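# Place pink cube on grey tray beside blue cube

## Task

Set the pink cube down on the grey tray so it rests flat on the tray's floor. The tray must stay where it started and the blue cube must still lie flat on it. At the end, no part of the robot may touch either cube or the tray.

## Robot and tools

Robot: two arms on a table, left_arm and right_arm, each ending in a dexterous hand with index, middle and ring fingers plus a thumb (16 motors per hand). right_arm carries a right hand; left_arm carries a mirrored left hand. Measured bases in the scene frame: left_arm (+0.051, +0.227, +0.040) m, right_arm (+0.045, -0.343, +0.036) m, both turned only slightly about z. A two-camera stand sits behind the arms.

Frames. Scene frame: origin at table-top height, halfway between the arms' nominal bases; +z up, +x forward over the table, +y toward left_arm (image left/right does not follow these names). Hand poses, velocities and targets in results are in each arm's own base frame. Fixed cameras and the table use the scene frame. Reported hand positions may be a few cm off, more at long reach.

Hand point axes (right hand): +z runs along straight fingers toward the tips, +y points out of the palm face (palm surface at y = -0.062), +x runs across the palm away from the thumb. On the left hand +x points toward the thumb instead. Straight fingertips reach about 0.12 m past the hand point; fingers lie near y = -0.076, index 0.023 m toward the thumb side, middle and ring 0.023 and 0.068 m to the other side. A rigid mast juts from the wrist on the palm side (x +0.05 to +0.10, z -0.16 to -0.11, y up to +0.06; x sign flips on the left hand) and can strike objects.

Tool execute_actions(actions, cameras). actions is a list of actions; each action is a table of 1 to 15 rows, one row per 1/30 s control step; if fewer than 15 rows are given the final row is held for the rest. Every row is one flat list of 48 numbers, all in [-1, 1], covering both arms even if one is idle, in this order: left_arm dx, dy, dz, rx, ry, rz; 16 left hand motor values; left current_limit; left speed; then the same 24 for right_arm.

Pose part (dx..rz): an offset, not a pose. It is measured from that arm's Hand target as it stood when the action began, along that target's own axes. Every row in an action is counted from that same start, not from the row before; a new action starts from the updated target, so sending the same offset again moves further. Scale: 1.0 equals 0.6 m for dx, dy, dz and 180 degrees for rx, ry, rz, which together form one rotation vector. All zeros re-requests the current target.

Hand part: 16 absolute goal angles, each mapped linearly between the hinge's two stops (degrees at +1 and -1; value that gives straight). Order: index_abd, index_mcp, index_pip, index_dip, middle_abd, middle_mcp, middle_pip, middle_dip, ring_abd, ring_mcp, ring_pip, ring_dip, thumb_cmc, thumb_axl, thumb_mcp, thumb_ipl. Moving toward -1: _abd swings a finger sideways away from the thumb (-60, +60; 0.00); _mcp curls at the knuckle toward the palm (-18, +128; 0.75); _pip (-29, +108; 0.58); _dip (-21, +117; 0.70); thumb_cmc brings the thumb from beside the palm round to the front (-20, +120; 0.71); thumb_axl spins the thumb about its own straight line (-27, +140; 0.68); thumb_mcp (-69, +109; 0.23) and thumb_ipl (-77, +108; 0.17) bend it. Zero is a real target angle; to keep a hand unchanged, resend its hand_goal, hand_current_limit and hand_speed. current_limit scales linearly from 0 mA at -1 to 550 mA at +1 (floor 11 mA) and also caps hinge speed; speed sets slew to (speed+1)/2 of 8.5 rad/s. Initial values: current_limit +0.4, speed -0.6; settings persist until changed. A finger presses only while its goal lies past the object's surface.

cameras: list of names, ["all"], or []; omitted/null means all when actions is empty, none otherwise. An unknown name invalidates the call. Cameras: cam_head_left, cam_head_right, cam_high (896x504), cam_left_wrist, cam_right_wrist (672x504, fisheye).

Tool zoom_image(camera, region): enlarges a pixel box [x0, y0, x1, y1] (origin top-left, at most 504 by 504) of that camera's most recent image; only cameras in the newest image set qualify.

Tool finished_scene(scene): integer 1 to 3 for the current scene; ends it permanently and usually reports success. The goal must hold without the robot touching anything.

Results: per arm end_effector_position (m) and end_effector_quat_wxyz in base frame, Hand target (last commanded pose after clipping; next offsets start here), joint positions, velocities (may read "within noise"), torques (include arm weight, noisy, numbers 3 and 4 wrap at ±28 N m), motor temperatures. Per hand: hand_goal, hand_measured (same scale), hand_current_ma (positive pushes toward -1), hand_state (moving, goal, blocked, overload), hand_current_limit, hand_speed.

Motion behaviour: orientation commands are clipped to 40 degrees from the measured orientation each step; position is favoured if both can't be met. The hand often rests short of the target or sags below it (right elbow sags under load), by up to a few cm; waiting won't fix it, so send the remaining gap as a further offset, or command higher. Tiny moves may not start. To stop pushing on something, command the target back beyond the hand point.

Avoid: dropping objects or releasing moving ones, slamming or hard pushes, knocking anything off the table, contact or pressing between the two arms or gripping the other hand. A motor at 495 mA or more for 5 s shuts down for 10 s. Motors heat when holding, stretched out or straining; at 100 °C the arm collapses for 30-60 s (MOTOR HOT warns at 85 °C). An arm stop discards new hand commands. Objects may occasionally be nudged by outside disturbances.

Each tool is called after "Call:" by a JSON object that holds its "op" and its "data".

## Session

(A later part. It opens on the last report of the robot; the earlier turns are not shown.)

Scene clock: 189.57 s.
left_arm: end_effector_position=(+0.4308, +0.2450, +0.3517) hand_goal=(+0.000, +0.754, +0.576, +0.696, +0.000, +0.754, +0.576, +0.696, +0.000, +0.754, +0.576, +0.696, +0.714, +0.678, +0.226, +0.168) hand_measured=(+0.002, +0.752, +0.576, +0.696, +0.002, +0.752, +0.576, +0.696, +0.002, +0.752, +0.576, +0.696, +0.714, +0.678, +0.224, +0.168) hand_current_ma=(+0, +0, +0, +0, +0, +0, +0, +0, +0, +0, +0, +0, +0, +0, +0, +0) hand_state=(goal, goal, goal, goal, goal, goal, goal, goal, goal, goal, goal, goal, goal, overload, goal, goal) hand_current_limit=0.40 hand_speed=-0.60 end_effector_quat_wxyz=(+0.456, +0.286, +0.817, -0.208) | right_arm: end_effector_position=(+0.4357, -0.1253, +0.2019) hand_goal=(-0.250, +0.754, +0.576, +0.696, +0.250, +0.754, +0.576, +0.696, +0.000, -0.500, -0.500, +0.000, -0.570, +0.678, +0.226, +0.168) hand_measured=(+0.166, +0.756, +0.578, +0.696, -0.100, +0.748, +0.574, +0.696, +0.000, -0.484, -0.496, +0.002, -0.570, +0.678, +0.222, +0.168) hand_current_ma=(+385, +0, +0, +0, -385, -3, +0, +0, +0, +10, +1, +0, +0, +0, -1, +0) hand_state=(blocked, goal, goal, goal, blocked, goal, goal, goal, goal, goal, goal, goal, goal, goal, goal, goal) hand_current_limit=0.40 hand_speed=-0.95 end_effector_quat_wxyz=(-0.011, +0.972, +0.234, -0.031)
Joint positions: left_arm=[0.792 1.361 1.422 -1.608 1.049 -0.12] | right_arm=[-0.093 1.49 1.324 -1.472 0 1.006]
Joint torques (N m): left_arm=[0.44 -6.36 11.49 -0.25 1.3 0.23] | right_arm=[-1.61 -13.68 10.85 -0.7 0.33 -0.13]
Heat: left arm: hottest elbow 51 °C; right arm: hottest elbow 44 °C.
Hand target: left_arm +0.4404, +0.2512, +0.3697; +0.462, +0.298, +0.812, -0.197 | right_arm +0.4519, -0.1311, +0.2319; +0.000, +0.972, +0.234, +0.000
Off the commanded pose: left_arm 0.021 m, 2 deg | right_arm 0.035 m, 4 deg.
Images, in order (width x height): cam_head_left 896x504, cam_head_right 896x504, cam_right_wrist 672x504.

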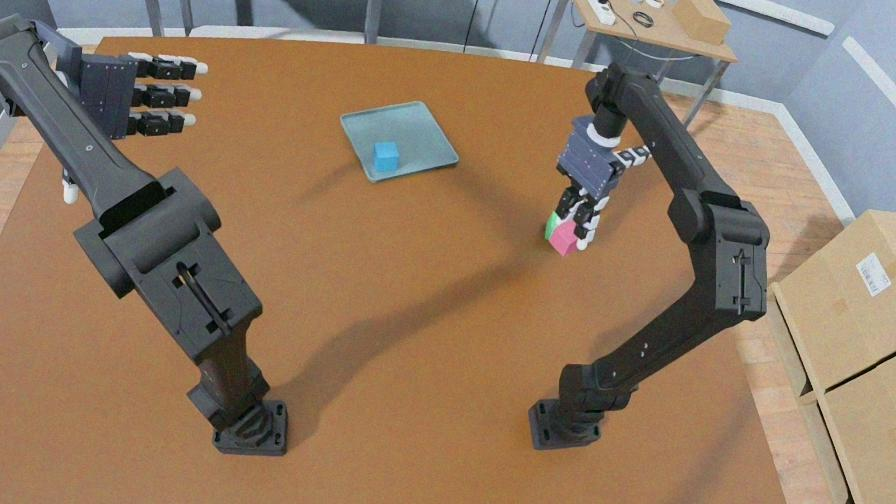

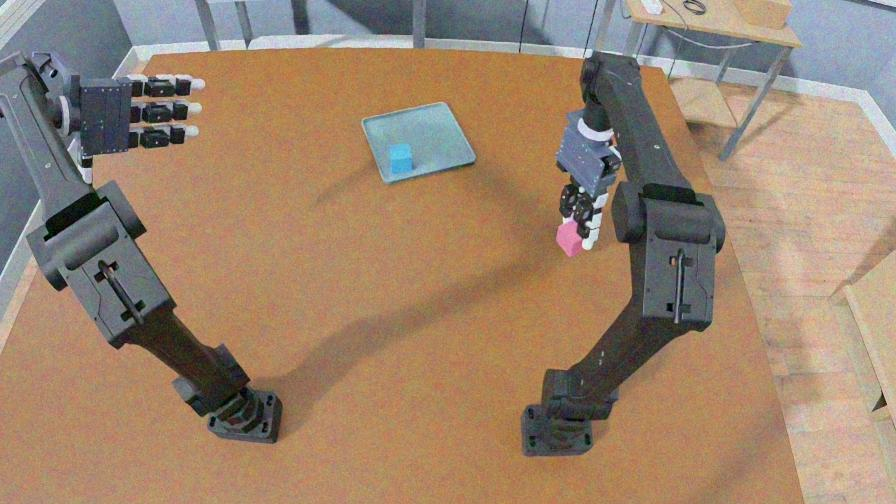

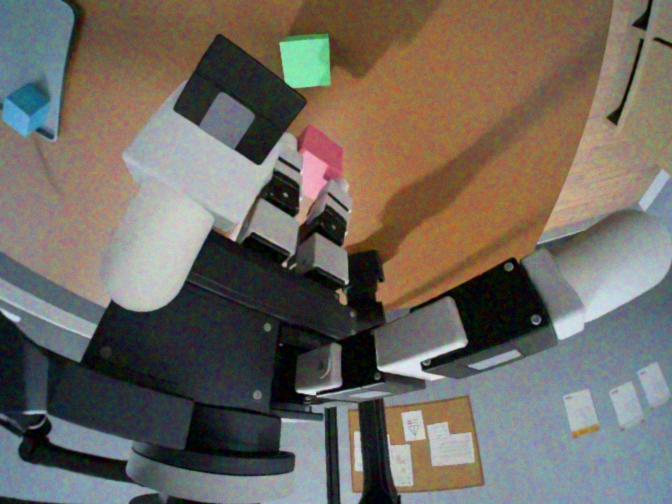

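Call:
{"op": "execute_actions", "data": {"actions": [[[0,0,0,0,0,0,0,0.754,0.576,0.696,0,0.754,0.576,0.696,0,0.754,0.576,0.696,0.714,0.678,0.226,0.168,0.4,-0.6,0.1216,-0.0349,-0.0037,0,0,0,-0.25,0.754,0.576,0.696,0.25,0.754,0.576,0.696,0,-0.5,-0.5,0,-0.57,0.678,0.226,0.168,0.4,-0.95]],[[0,0,0,0,0,0,0,0.754,0.576,0.696,0,0.754,0.576,0.696,0,0.754,0.576,0.696,0.714,0.678,0.226,0.168,0.4,-0.6,0.1216,-0.0349,-0.0037,0,0,0,-0.25,0.754,0.576,0.696,0.25,0.754,0.576,0.696,0,-0.5,-0.5,0,-0.57,0.678,0.226,0.168,0.4,-0.95]],[[0,0,0,0,0,0,0,0.754,0.576,0.696,0,0.754,0.576,0.696,0,0.754,0.576,0.696,0.714,0.678,0.226,0.168,0.4,-0.6,0.1216,-0.0349,-0.0037,0,0,0,-0.25,0.754,0.576,0.696,0.25,0.754,0.576,0.696,0,-0.5,-0.5,0,-0.57,0.678,0.226,0.168,0.4,-0.95]]], "cameras": ["cam_head_left","cam_right_wrist","cam_high"]}}

Scene clock: 197.87 s.
left_arm: end_effector_position=(+0.4308, +0.2450, +0.3517) hand_goal=(+0.000, +0.754, +0.576, +0.696, +0.000, +0.754, +0.576, +0.696, +0.000, +0.754, +0.576, +0.696, +0.714, +0.678, +0.226, +0.168) hand_measured=(+0.002, +0.752, +0.576, +0.696, +0.002, +0.752, +0.576, +0.696, +0.002, +0.752, +0.576, +0.696, +0.714, +0.678, +0.224, +0.168) hand_current_ma=(+0, +0, +0, +0, +0, +0, +0, +0, +0, +0, +0, +0, +0, +0, +0, +0) hand_state=(goal, goal, goal, goal, goal, goal, goal, goal, goal, goal, goal, goal, goal, overload, goal, goal) hand_current_limit=0.40 hand_speed=-0.60 end_effector_quat_wxyz=(+0.456, +0.286, +0.817, -0.208) | right_arm: end_effector_position=(+0.6050, +0.0263, +0.2208) hand_goal=(-0.250, +0.754, +0.576, +0.696, +0.250, +0.754, +0.576, +0.696, +0.000, -0.500, -0.500, +0.000, -0.570, +0.678, +0.226, +0.168) hand_measured=(+0.166, +0.758, +0.578, +0.696, -0.098, +0.746, +0.572, +0.696, +0.000, -0.484, -0.496, +0.002, -0.570, +0.678, +0.222, +0.168) hand_current_ma=(+385, +1, +0, +0, -385, -4, -1, +0, +0, +10, +1, +0, +0, +0, -1, +0) hand_state=(blocked, goal, goal, goal, blocked, goal, goal, goal, goal, goal, goal, goal, goal, goal, goal, goal) hand_current_limit=0.40 hand_speed=-0.95 end_effector_quat_wxyz=(-0.001, +0.970, +0.243, -0.020)
Joint positions: left_arm=[0.792 1.361 1.422 -1.608 1.049 -0.12] | right_arm=[0.19 1.945 1.972 -1.637 0 1.271]
Joint torques (N m): left_arm=[0.44 -6.3 11.49 -0.25 1.3 0.22] | right_arm=[-1.96 -19.43 10.93 -0.75 0.27 0.07]
Heat: left arm: hottest elbow 51 °C; right arm: hottest elbow 44 °C.
Hand target: left_arm +0.4404, +0.2512, +0.3697; +0.462, +0.298, +0.812, -0.197 | right_arm +0.6184, +0.0243, +0.2387; +0.001, +0.972, +0.234, +0.000
Off the commanded pose: left_arm 0.021 m, 2 deg | right_arm 0.022 m, 3 deg.
Images, in order (width x height): cam_head_left 896x504, cam_high 896x504, cam_right_wrist 672x504.

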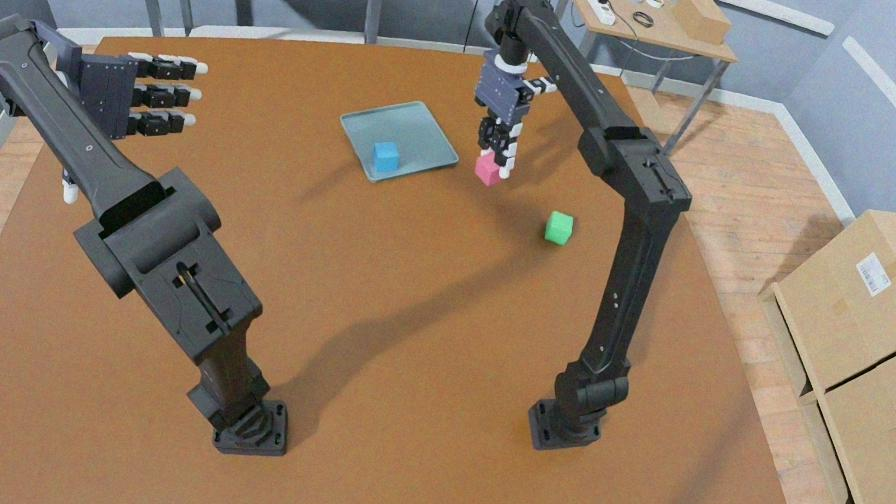

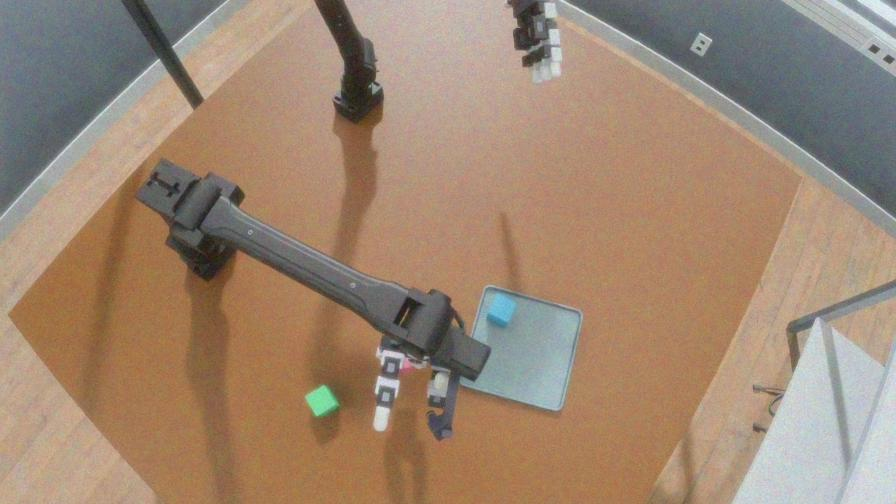

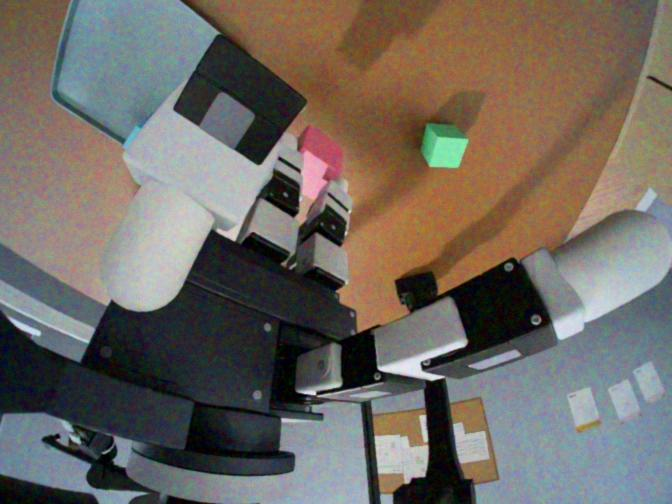

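Call:
{"op": "execute_actions", "data": {"actions": [[[0,0,0,0,0,0,0,0.754,0.576,0.696,0,0.754,0.576,0.696,0,0.754,0.576,0.696,0.714,0.678,0.226,0.168,0.4,-0.6,0.1216,-0.0349,0.0133,0,0,0,-0.25,0.754,0.576,0.696,0.25,0.754,0.576,0.696,0,-0.5,-0.5,0,-0.57,0.678,0.226,0.168,0.4,-0.95]],[[0,0,0,0,0,0,0,0.754,0.576,0.696,0,0.754,0.576,0.696,0,0.754,0.576,0.696,0.714,0.678,0.226,0.168,0.4,-0.6,0.1216,-0.0349,0.0133,0,0,0,-0.25,0.754,0.576,0.696,0.25,0.754,0.576,0.696,0,-0.5,-0.5,0,-0.57,0.678,0.226,0.168,0.4,-0.95]]], "cameras": ["cam_head_left","cam_right_wrist","cam_head_right","cam_high"]}}

Call:
{"op": "zoom_image", "data": {"camera": "cam_head_left", "region": [330, 60, 490, 200]}}

Call:
{"op": "zoom_image", "data": {"camera": "cam_head_right", "region": [350, 60, 510, 200]}}

Scene clock: 204.20 s.
left_arm: end_effector_position=(+0.4308, +0.2450, +0.3517) hand_goal=(+0.000, +0.754, +0.576, +0.696, +0.000, +0.754, +0.576, +0.696, +0.000, +0.754, +0.576, +0.696, +0.714, +0.678, +0.226, +0.168) hand_measured=(+0.002, +0.752, +0.576, +0.696, +0.002, +0.752, +0.576, +0.696, +0.002, +0.752, +0.576, +0.696, +0.714, +0.678, +0.224, +0.168) hand_current_ma=(+0, +0, +0, +0, +0, +0, +0, +0, +0, +0, +0, +0, +0, +0, +0, +0) hand_state=(goal, goal, goal, goal, goal, goal, goal, goal, goal, goal, goal, goal, goal, overload, goal, goal) hand_current_limit=0.40 hand_speed=-0.60 end_effector_quat_wxyz=(+0.456, +0.286, +0.817, -0.208) | right_arm: end_effector_position=(+0.7183, +0.1267, +0.2057) hand_goal=(-0.250, +0.754, +0.576, +0.696, +0.250, +0.754, +0.576, +0.696, +0.000, -0.500, -0.500, +0.000, -0.570, +0.678, +0.226, +0.168) hand_measured=(+0.166, +0.760, +0.578, +0.696, -0.096, +0.746, +0.572, +0.696, +0.000, -0.484, -0.496, +0.002, -0.570, +0.678, +0.222, +0.168) hand_current_ma=(+385, +2, +0, +0, -385, -4, -1, +0, +0, +10, +1, +0, +0, +0, -1, +0) hand_state=(blocked, goal, goal, goal, blocked, goal, goal, goal, goal, goal, goal, goal, goal, goal, goal, goal) hand_current_limit=0.40 hand_speed=-0.95 end_effector_quat_wxyz=(+0.008, +0.965, +0.257, +0.058)
Joint positions: left_arm=[0.792 1.361 1.422 -1.608 1.049 -0.12] | right_arm=[0.301 2.306 2.528 -1.677 0.021 1.35]
Joint torques (N m): left_arm=[0.38 -6.36 11.49 -0.25 1.3 0.22] | right_arm=[-1.32 -24.06 11.12 -0.31 0.46 0.13]
Heat: left arm: hottest elbow 51 °C; right arm: hottest elbow 45 °C.
Hand target: left_arm +0.4404, +0.2512, +0.3697; +0.462, +0.298, +0.812, -0.197 | right_arm +0.7293, +0.1278, +0.2228; +0.000, +0.972, +0.233, +0.000
Off the commanded pose: left_arm 0.021 m, 2 deg | right_arm 0.020 m, 7 deg.
joint sent to its limit (right arm) — joint 4 (wrist pitch), lower limit. The joint targets are off in orientation, not in position.
Images, in order (width x height): cam_head_left 896x504, cam_head_right 896x504, cam_high 896x504, cam_right_wrist 672x504.

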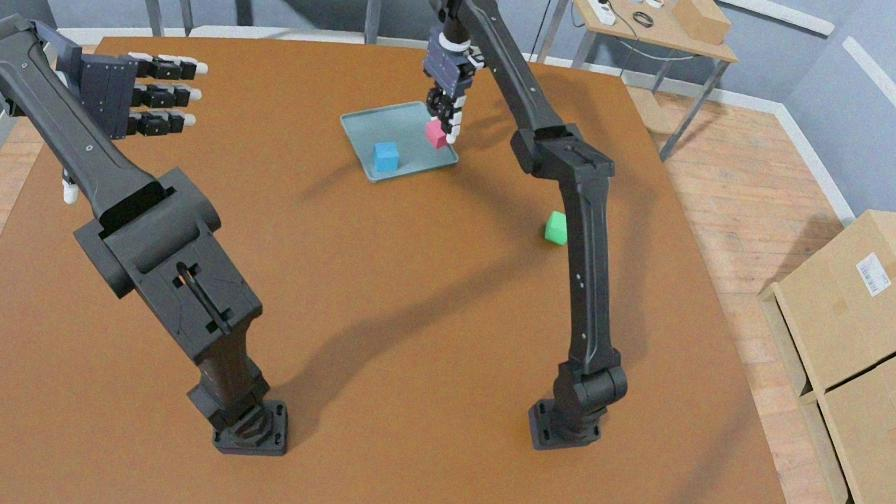

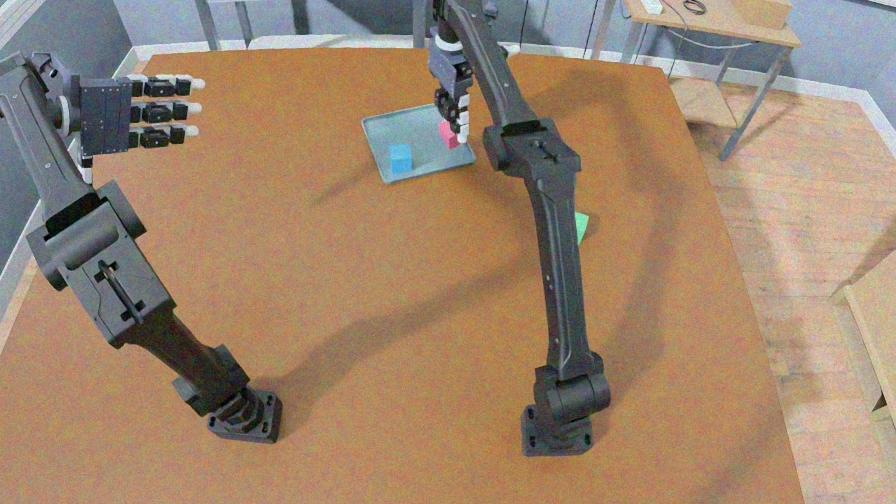

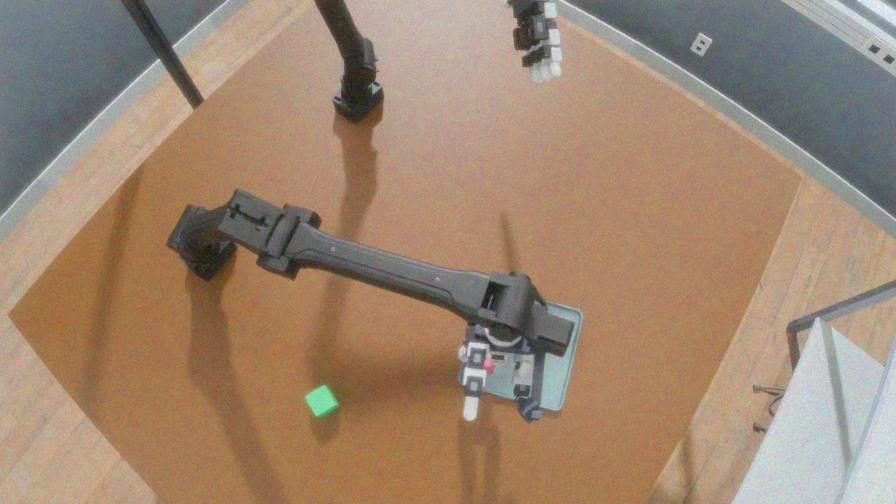

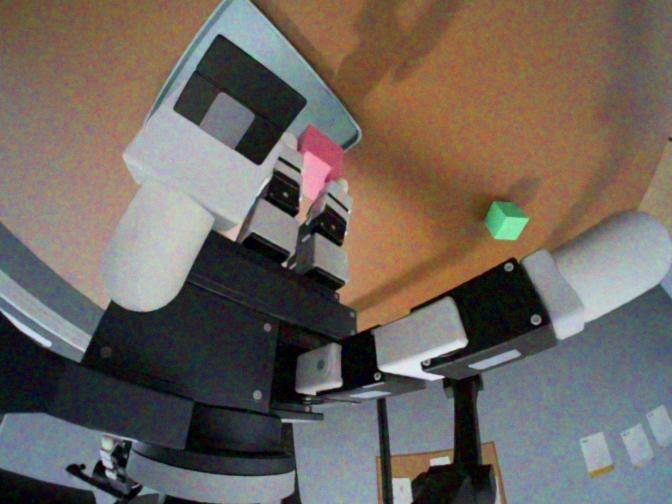

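Scaled by 3.150 from the camera's 896x504 image, which has a finer 1280x720 frame.

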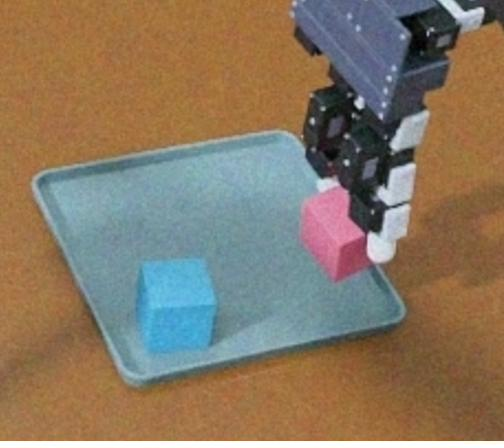

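Scaled by 3.150 from the camera's 896x504 image, which has a finer 1280x720 frame.

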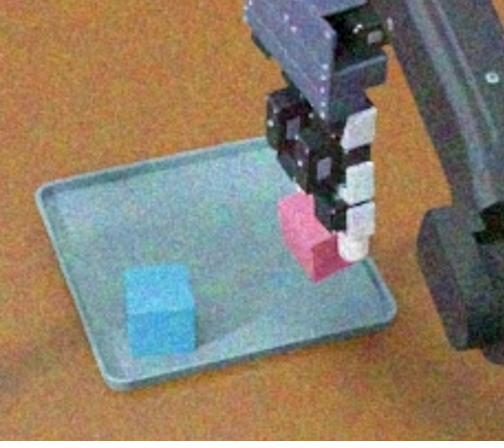

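Call:
{"op": "execute_actions", "data": {"actions": [[[0,0,0,0,0,0,0,0.754,0.576,0.696,0,0.754,0.576,0.696,0,0.754,0.576,0.696,0.714,0.678,0.226,0.168,0.4,-0.6,0.0865,-0.0485,0.03,0,0,0,-0.25,0.754,0.576,0.696,0.25,0.754,0.576,0.696,0,-0.5,-0.5,0,-0.57,0.678,0.226,0.168,0.4,-0.95]],[[0,0,0,0,0,0,0,0.754,0.576,0.696,0,0.754,0.576,0.696,0,0.754,0.576,0.696,0.714,0.678,0.226,0.168,0.4,-0.6,0,0,0.0333,0,0,0,-0.25,0.754,0.576,0.696,0.25,0.754,0.576,0.696,0,-0.5,-0.5,0,-0.57,0.678,0.226,0.168,0.4,-0.95]]], "cameras": ["cam_head_left","cam_right_wrist","cam_head_right"]}}

Call:
{"op": "zoom_image", "data": {"camera": "cam_head_left", "region": [330, 60, 490, 200]}}

Call:
{"op": "zoom_image", "data": {"camera": "cam_head_right", "region": [350, 60, 510, 200]}}

Scene clock: 217.57 s.
left_arm: end_effector_position=(+0.4308, +0.2450, +0.3517) hand_goal=(+0.000, +0.754, +0.576, +0.696, +0.000, +0.754, +0.576, +0.696, +0.000, +0.754, +0.576, +0.696, +0.714, +0.678, +0.226, +0.168) hand_measured=(+0.002, +0.752, +0.576, +0.696, +0.002, +0.752, +0.576, +0.696, +0.002, +0.752, +0.576, +0.696, +0.714, +0.678, +0.224, +0.168) hand_current_ma=(+0, +0, +0, +0, +0, +0, +0, +0, +0, +0, +0, +0, +0, +0, +0, +0) hand_state=(goal, goal, goal, goal, goal, goal, goal, goal, goal, goal, goal, goal, goal, overload, goal, goal) hand_current_limit=0.40 hand_speed=-0.60 end_effector_quat_wxyz=(+0.456, +0.286, +0.817, -0.208) | right_arm: end_effector_position=(+0.7528, +0.1774, +0.1700) hand_goal=(-0.250, +0.754, +0.576, +0.696, +0.250, +0.754, +0.576, +0.696, +0.000, -0.500, -0.500, +0.000, -0.570, +0.678, +0.226, +0.168) hand_measured=(+0.166, +0.760, +0.578, +0.696, -0.096, +0.746, +0.572, +0.696, +0.000, -0.484, -0.496, +0.002, -0.570, +0.678, +0.222, +0.168) hand_current_ma=(+385, +2, +0, +0, -385, -4, -1, +0, +0, +10, +1, +0, +0, +0, -1, +0) hand_state=(blocked, goal, goal, goal, blocked, goal, goal, goal, goal, goal, goal, goal, goal, goal, goal, goal) hand_current_limit=0.40 hand_speed=-0.95 end_effector_quat_wxyz=(+0.008, +0.958, +0.272, +0.087)
Joint positions: left_arm=[0.792 1.361 1.422 -1.608 1.049 -0.12] | right_arm=[0.352 2.486 2.765 -1.676 0.029 1.368]
Joint torques (N m): left_arm=[0.38 -6.42 11.48 -0.27 1.3 0.22] | right_arm=[-1.03 -24.88 11.59 -0.25 0.29 0]
Motor temperatures (°C): left_arm=[27 35 52 25 30 25] | right_arm=[30 39 47 25 26 26]
Heat: left arm: hottest elbow 52 °C; right arm: hottest elbow 47 °C.
Hand target: left_arm +0.4404, +0.2512, +0.3697; +0.462, +0.298, +0.812, -0.197 | right_arm +0.7625, +0.1772, +0.1846; +0.001, +0.972, +0.233, +0.000
Off the commanded pose: left_arm 0.021 m, 2 deg | right_arm 0.018 m, 11 deg.
joint sent to its limit (right arm) — joint 4 (wrist pitch), lower limit. The joint targets are off in orientation, not in position.
Images, in order (width x height): cam_head_left 896x504, cam_head_right 896x504, cam_right_wrist 672x504.

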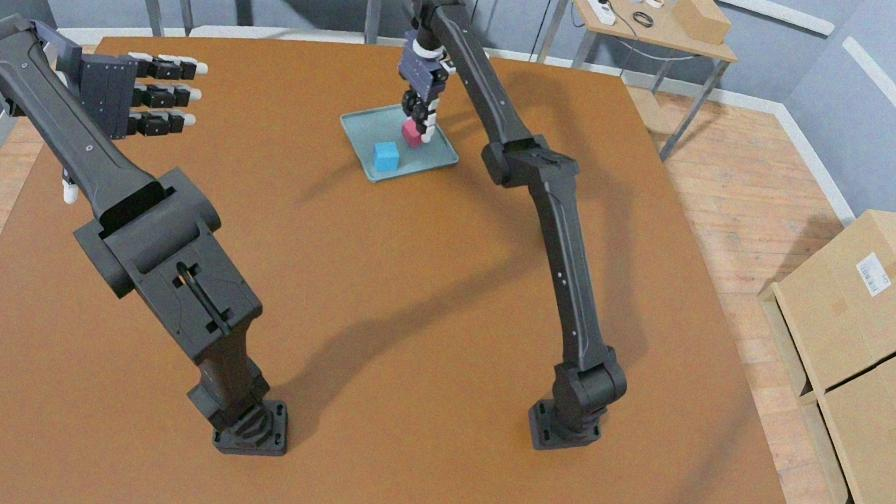

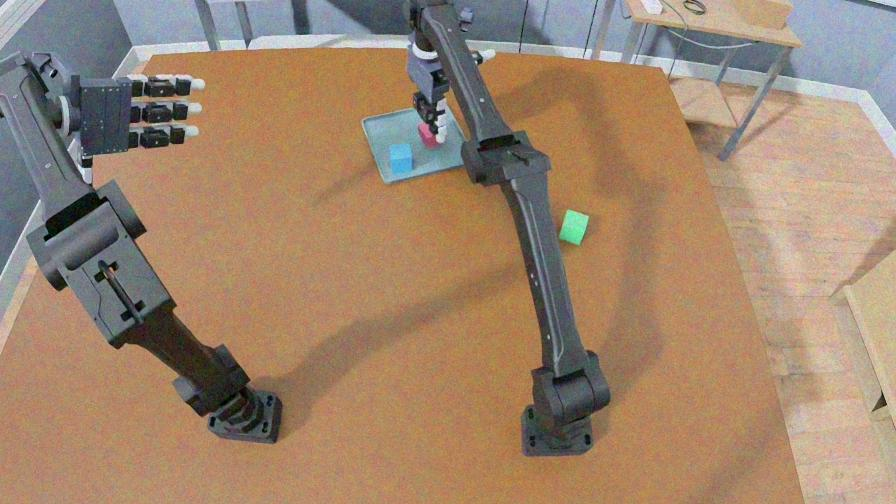

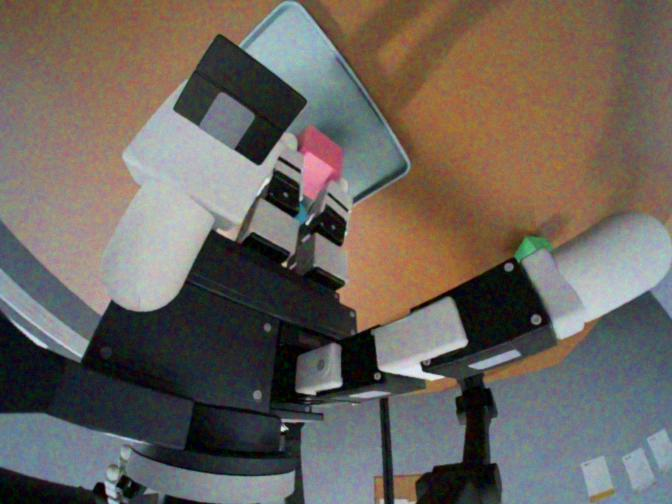

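Scaled by 3.150 from the camera's 896x504 image, which has a finer 1280x720 frame.

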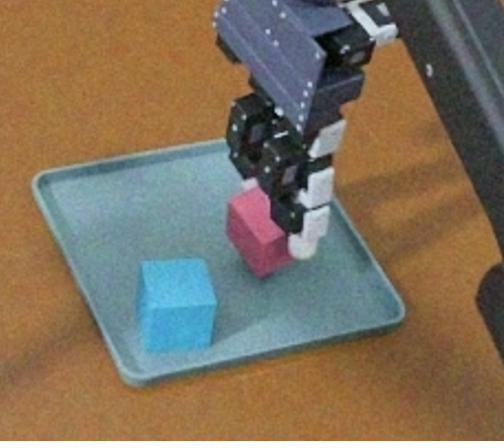

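Scaled by 3.150 from the camera's 896x504 image, which has a finer 1280x720 frame.

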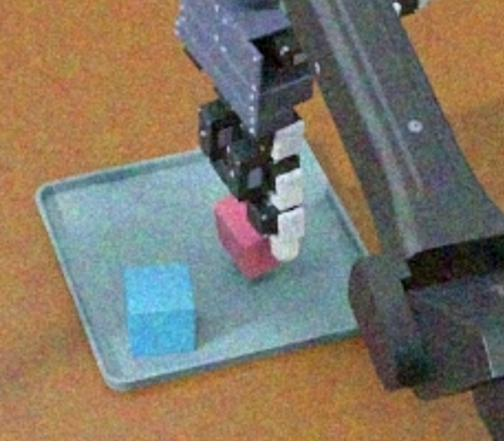

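Call:
{"op": "execute_actions", "data": {"actions": [[[0,0,0,0,0,0,0,0.754,0.576,0.696,0,0.754,0.576,0.696,0,0.754,0.576,0.696,0.714,0.678,0.226,0.168,0.4,-0.6,-0.0813,0.0091,0.01,0,0,0,-0.25,0.754,0.576,0.696,0.25,0.754,0.576,0.696,0,-0.5,-0.5,0,-0.57,0.678,0.226,0.168,0.4,-0.95]]], "cameras": ["cam_head_left","cam_right_wrist","cam_head_right"]}}

Call:
{"op": "zoom_image", "data": {"camera": "cam_head_left", "region": [330, 60, 490, 200]}}

Call:
{"op": "zoom_image", "data": {"camera": "cam_head_right", "region": [350, 60, 510, 200]}}

Scene clock: 235.63 s.
left_arm: end_effector_position=(+0.4308, +0.2450, +0.3517) hand_goal=(+0.000, +0.754, +0.576, +0.696, +0.000, +0.754, +0.576, +0.696, +0.000, +0.754, +0.576, +0.696, +0.714, +0.678, +0.226, +0.168) hand_measured=(+0.002, +0.752, +0.576, +0.696, +0.002, +0.752, +0.576, +0.696, +0.002, +0.752, +0.576, +0.696, +0.714, +0.678, +0.224, +0.168) hand_current_ma=(+0, +0, +0, +0, +0, +0, +0, +0, +0, +0, +0, +0, +0, +0, +0, +0) hand_state=(goal, goal, goal, goal, goal, goal, goal, goal, goal, goal, goal, goal, goal, overload, goal, goal) hand_current_limit=0.40 hand_speed=-0.60 end_effector_quat_wxyz=(+0.456, +0.286, +0.817, -0.208) | right_arm: end_effector_position=(+0.7254, +0.1561, +0.1460) hand_goal=(-0.250, +0.754, +0.576, +0.696, +0.250, +0.754, +0.576, +0.696, +0.000, -0.500, -0.500, +0.000, -0.570, +0.678, +0.226, +0.168) hand_measured=(+0.166, +0.760, +0.580, +0.696, -0.096, +0.744, +0.572, +0.696, +0.000, -0.484, -0.496, +0.002, -0.570, +0.678, +0.222, +0.168) hand_current_ma=(+385, +2, +1, +0, -385, -4, -1, +0, +0, +10, +1, +0, +0, +0, -1, +0) hand_state=(blocked, goal, goal, goal, blocked, goal, goal, goal, goal, goal, goal, goal, goal, goal, goal, goal) hand_current_limit=0.40 hand_speed=-0.95 end_effector_quat_wxyz=(+0.006, +0.967, +0.252, +0.032)
Joint positions: left_arm=[0.792 1.361 1.422 -1.608 1.049 -0.12] | right_arm=[0.335 2.425 2.593 -1.676 0.016 1.395]
Joint torques (N m): left_arm=[0.44 -6.36 11.47 -0.24 1.3 0.22] | right_arm=[-1.67 -29.68 6.24 -0.43 0.14 0.09]
Heat: left arm: hottest elbow 52 °C; right arm: hottest elbow 47 °C.
Hand target: left_arm +0.4404, +0.2512, +0.3697; +0.462, +0.298, +0.812, -0.197 | right_arm +0.7215, +0.1501, +0.1786; +0.000, +0.972, +0.233, +0.000
Off the commanded pose: left_arm 0.021 m, 2 deg | right_arm 0.033 m, 4 deg.
joint sent to its limit (right arm) — joint 4 (wrist pitch), lower limit. The joint targets are off in orientation, not in position.
Images, in order (width x height): cam_head_left 896x504, cam_head_right 896x504, cam_right_wrist 672x504.

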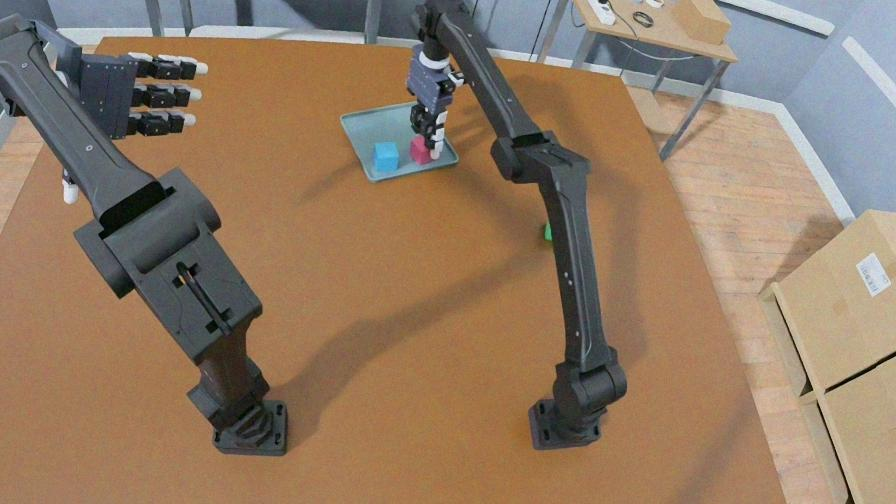

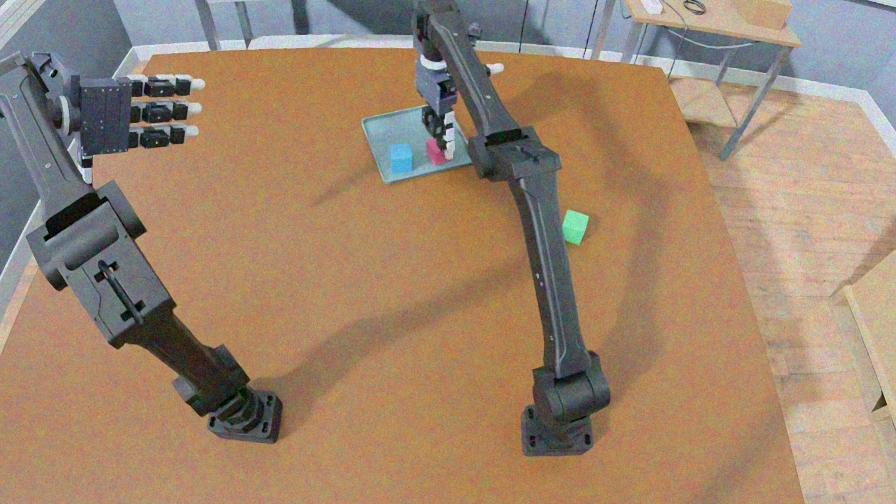

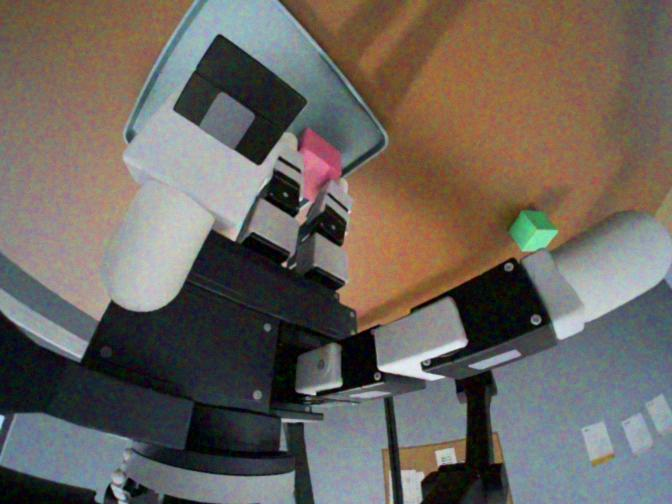

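Scaled by 3.150 from the camera's 896x504 image, which has a finer 1280x720 frame.

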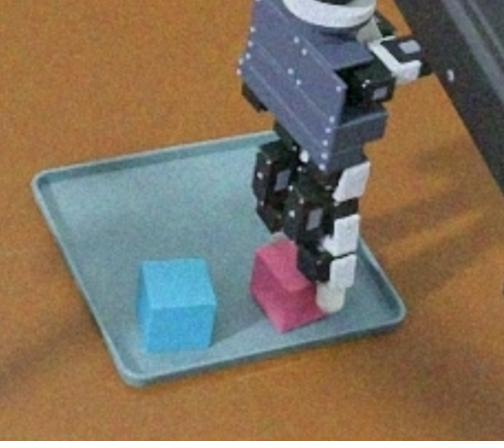

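Scaled by 3.150 from the camera's 896x504 image, which has a finer 1280x720 frame.

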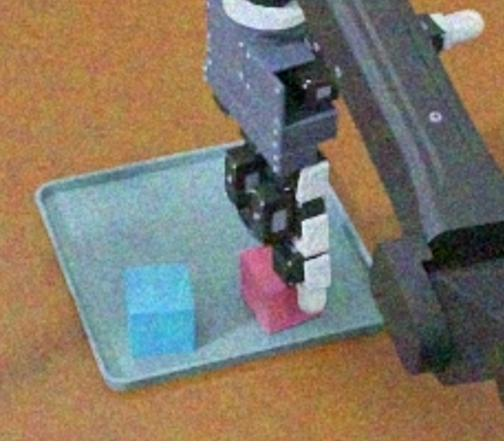

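Call:
{"op": "execute_actions", "data": {"actions": [[[0,0,0,0,0,0,0,0.754,0.576,0.696,0,0.754,0.576,0.696,0,0.754,0.576,0.696,0.714,0.678,0.226,0.168,0.4,-0.6,0,0,0.0167,0,0,0,-0.25,0.754,0.576,0.696,0.25,0.754,0.576,0.696,0,-0.5,-0.5,0,-0.57,0.678,0.226,0.168,0.4,-0.95]]], "cameras": ["cam_head_left","cam_head_right"]}}

Call:
{"op": "zoom_image", "data": {"camera": "cam_head_left", "region": [390, 120, 460, 190]}}

Scene clock: 240.43 s.
left_arm: end_effector_position=(+0.4308, +0.2450, +0.3517) hand_goal=(+0.000, +0.754, +0.576, +0.696, +0.000, +0.754, +0.576, +0.696, +0.000, +0.754, +0.576, +0.696, +0.714, +0.678, +0.226, +0.168) hand_measured=(+0.002, +0.752, +0.576, +0.696, +0.002, +0.752, +0.576, +0.696, +0.002, +0.752, +0.576, +0.696, +0.714, +0.678, +0.224, +0.168) hand_current_ma=(+0, +0, +0, +0, +0, +0, +0, +0, +0, +0, +0, +0, +0, +0, +0, +0) hand_state=(goal, goal, goal, goal, goal, goal, goal, goal, goal, goal, goal, goal, goal, overload, goal, goal) hand_current_limit=0.40 hand_speed=-0.60 end_effector_quat_wxyz=(+0.456, +0.286, +0.817, -0.208) | right_arm: end_effector_position=(+0.7240, +0.1560, +0.1436) hand_goal=(-0.250, +0.754, +0.576, +0.696, +0.250, +0.754, +0.576, +0.696, +0.000, -0.500, -0.500, +0.000, -0.570, +0.678, +0.226, +0.168) hand_measured=(+0.166, +0.760, +0.580, +0.696, -0.096, +0.744, +0.572, +0.696, +0.000, -0.484, -0.496, +0.002, -0.570, +0.678, +0.222, +0.168) hand_current_ma=(+385, +2, +1, +0, -385, -4, -1, +0, +0, +10, +1, +0, +0, +0, -1, +0) hand_state=(blocked, goal, goal, goal, blocked, goal, goal, goal, goal, goal, goal, goal, goal, goal, goal, goal) hand_current_limit=0.40 hand_speed=-0.95 end_effector_quat_wxyz=(+0.005, +0.968, +0.251, +0.029)
Joint positions: left_arm=[0.792 1.361 1.422 -1.608 1.049 -0.12] | right_arm=[0.335 2.425 2.587 -1.676 0.014 1.398]
Joint torques (N m): left_arm=[0.38 -6.3 11.48 -0.24 1.3 0.23] | right_arm=[-0.91 -27.75 6.13 -0.49 0.2 0.1]
Heat: left arm: hottest elbow 52 °C; right arm: hottest elbow 46 °C.
Hand target: left_arm +0.4404, +0.2512, +0.3697; +0.462, +0.298, +0.812, -0.197 | right_arm +0.7215, +0.1501, +0.1686; +0.000, +0.972, +0.233, +0.000
Off the commanded pose: left_arm 0.021 m, 2 deg | right_arm 0.026 m, 4 deg.
joint sent to its limit (right arm) — joint 4 (wrist pitch), lower limit. The joint targets are off in orientation, not in position.
Images, in order (width x height): cam_head_left 896x504, cam_head_right 896x504.

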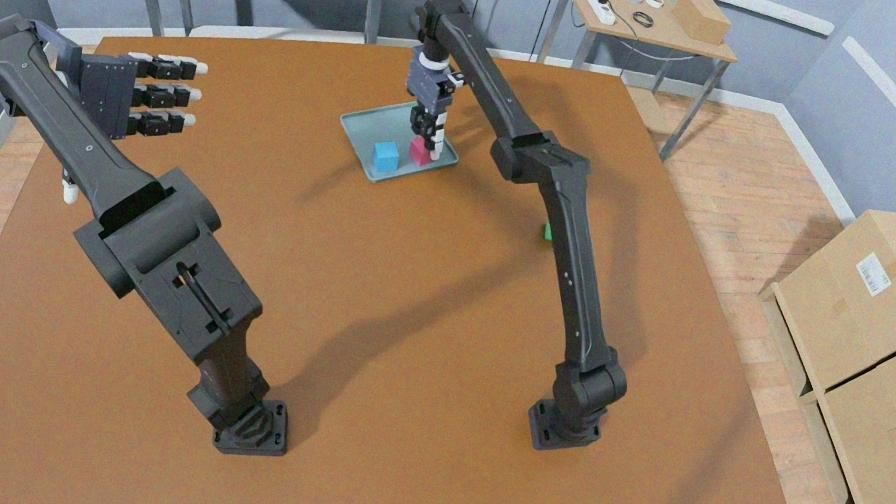

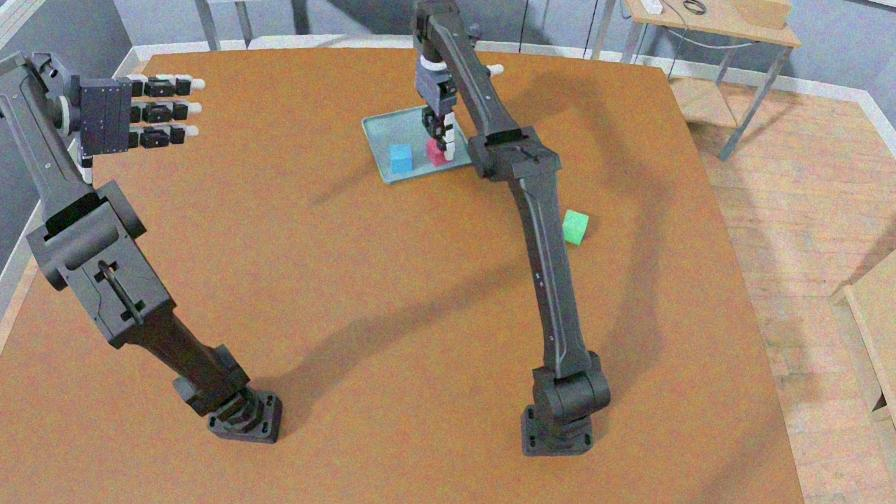

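Scaled by 7.200 from the camera's 896x504 image, which has a finer 1280x720 frame.

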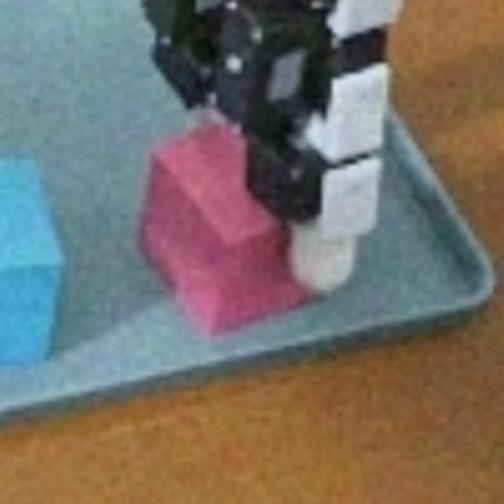

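Call:
{"op": "execute_actions", "data": {"actions": [[[0,0,0,0,0,0,0,0.754,0.576,0.696,0,0.754,0.576,0.696,0,0.754,0.576,0.696,0.714,0.678,0.226,0.168,0.4,-0.6,0.0446,0.0227,0,0,0,0,-0.25,0.754,0.576,0.696,0.25,0.754,0.576,0.696,0,-0.5,-0.5,0,-0.57,0.678,0.226,0.168,0.4,-0.95]]], "cameras": ["cam_head_left","cam_head_right"]}}

Call:
{"op": "zoom_image", "data": {"camera": "cam_head_left", "region": [390, 120, 460, 190]}}

Call:
{"op": "zoom_image", "data": {"camera": "cam_head_right", "region": [400, 120, 480, 190]}}

Scene clock: 245.97 s.
left_arm: end_effector_position=(+0.4308, +0.2450, +0.3517) hand_goal=(+0.000, +0.754, +0.576, +0.696, +0.000, +0.754, +0.576, +0.696, +0.000, +0.754, +0.576, +0.696, +0.714, +0.678, +0.226, +0.168) hand_measured=(+0.002, +0.752, +0.576, +0.696, +0.002, +0.752, +0.576, +0.696, +0.002, +0.752, +0.576, +0.696, +0.714, +0.678, +0.224, +0.168) hand_current_ma=(+0, +0, +0, +0, +0, +0, +0, +0, +0, +0, +0, +0, +0, +0, +0, +0) hand_state=(goal, goal, goal, goal, goal, goal, goal, goal, goal, goal, goal, goal, goal, overload, goal, goal) hand_current_limit=0.40 hand_speed=-0.60 end_effector_quat_wxyz=(+0.456, +0.286, +0.817, -0.208) | right_arm: end_effector_position=(+0.7385, +0.1530, +0.1557) hand_goal=(-0.250, +0.754, +0.576, +0.696, +0.250, +0.754, +0.576, +0.696, +0.000, -0.500, -0.500, +0.000, -0.570, +0.678, +0.226, +0.168) hand_measured=(+0.166, +0.760, +0.580, +0.696, -0.096, +0.744, +0.572, +0.696, +0.000, -0.484, -0.496, +0.002, -0.570, +0.678, +0.222, +0.168) hand_current_ma=(+385, +2, +1, +0, -385, -4, -1, +0, +0, +10, +1, +0, +0, +0, -1, +0) hand_state=(blocked, goal, goal, goal, blocked, goal, goal, goal, goal, goal, goal, goal, goal, goal, goal, goal) hand_current_limit=0.40 hand_speed=-0.95 end_effector_quat_wxyz=(+0.003, +0.967, +0.250, +0.054)
Joint positions: left_arm=[0.792 1.361 1.422 -1.608 1.049 -0.12] | right_arm=[0.325 2.446 2.658 -1.676 0.015 1.388]
Joint torques (N m): left_arm=[0.38 -6.36 11.47 -0.27 1.3 0.23] | right_arm=[-1.55 -24.82 11.19 -0.21 0.41 -0.21]
Heat: left arm: hottest elbow 53 °C; right arm: hottest elbow 46 °C.
Hand target: left_arm +0.4404, +0.2512, +0.3697; +0.462, +0.298, +0.812, -0.197 | right_arm +0.7515, +0.1503, +0.1688; +0.001, +0.972, +0.233, +0.000
Off the commanded pose: left_arm 0.021 m, 2 deg | right_arm 0.019 m, 6 deg.
joint sent to its limit (right arm) — joint 4 (wrist pitch), lower limit. The joint targets are off in orientation, not in position.
Images, in order (width x height): cam_head_left 896x504, cam_head_right 896x504.

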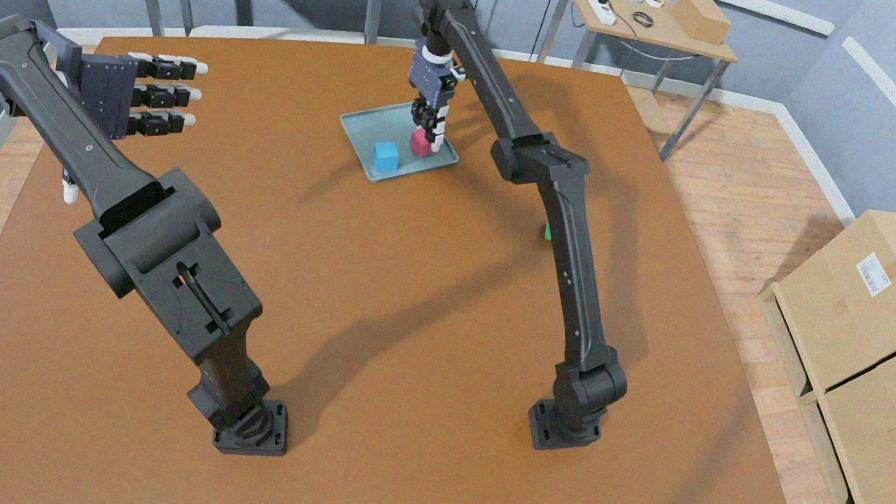

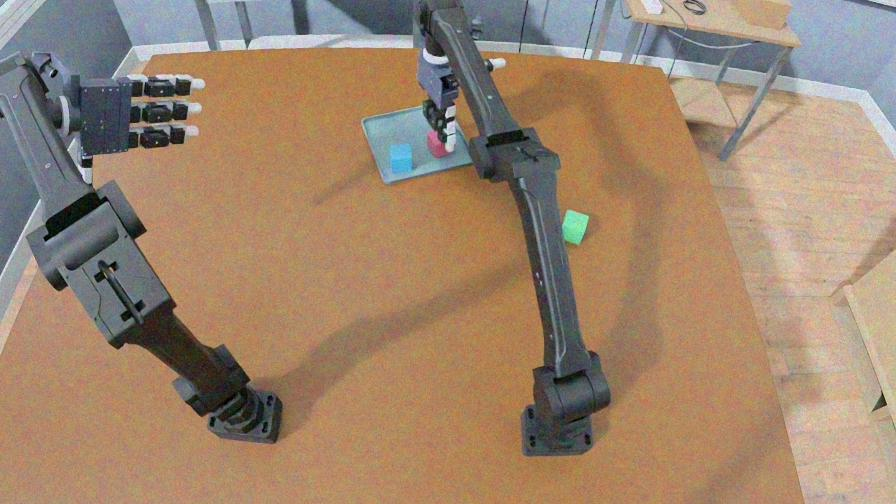

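Scaled by 7.200 from the camera's 896x504 image, which has a finer 1280x720 frame.

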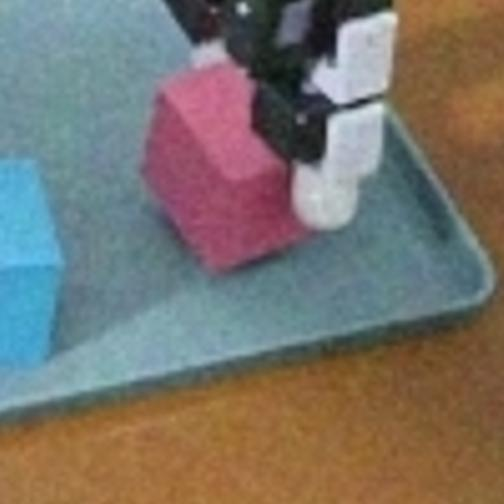

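Scaled by 6.300 from the camera's 896x504 image, which has a finer 1280x720 frame.

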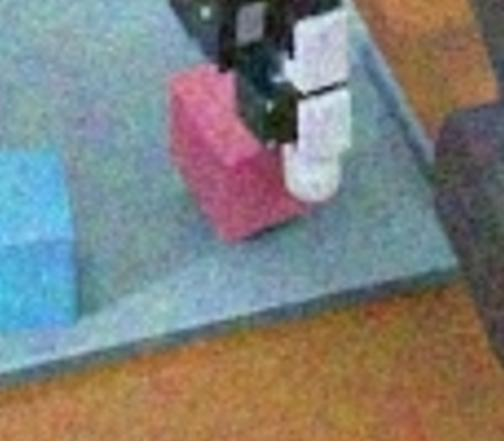

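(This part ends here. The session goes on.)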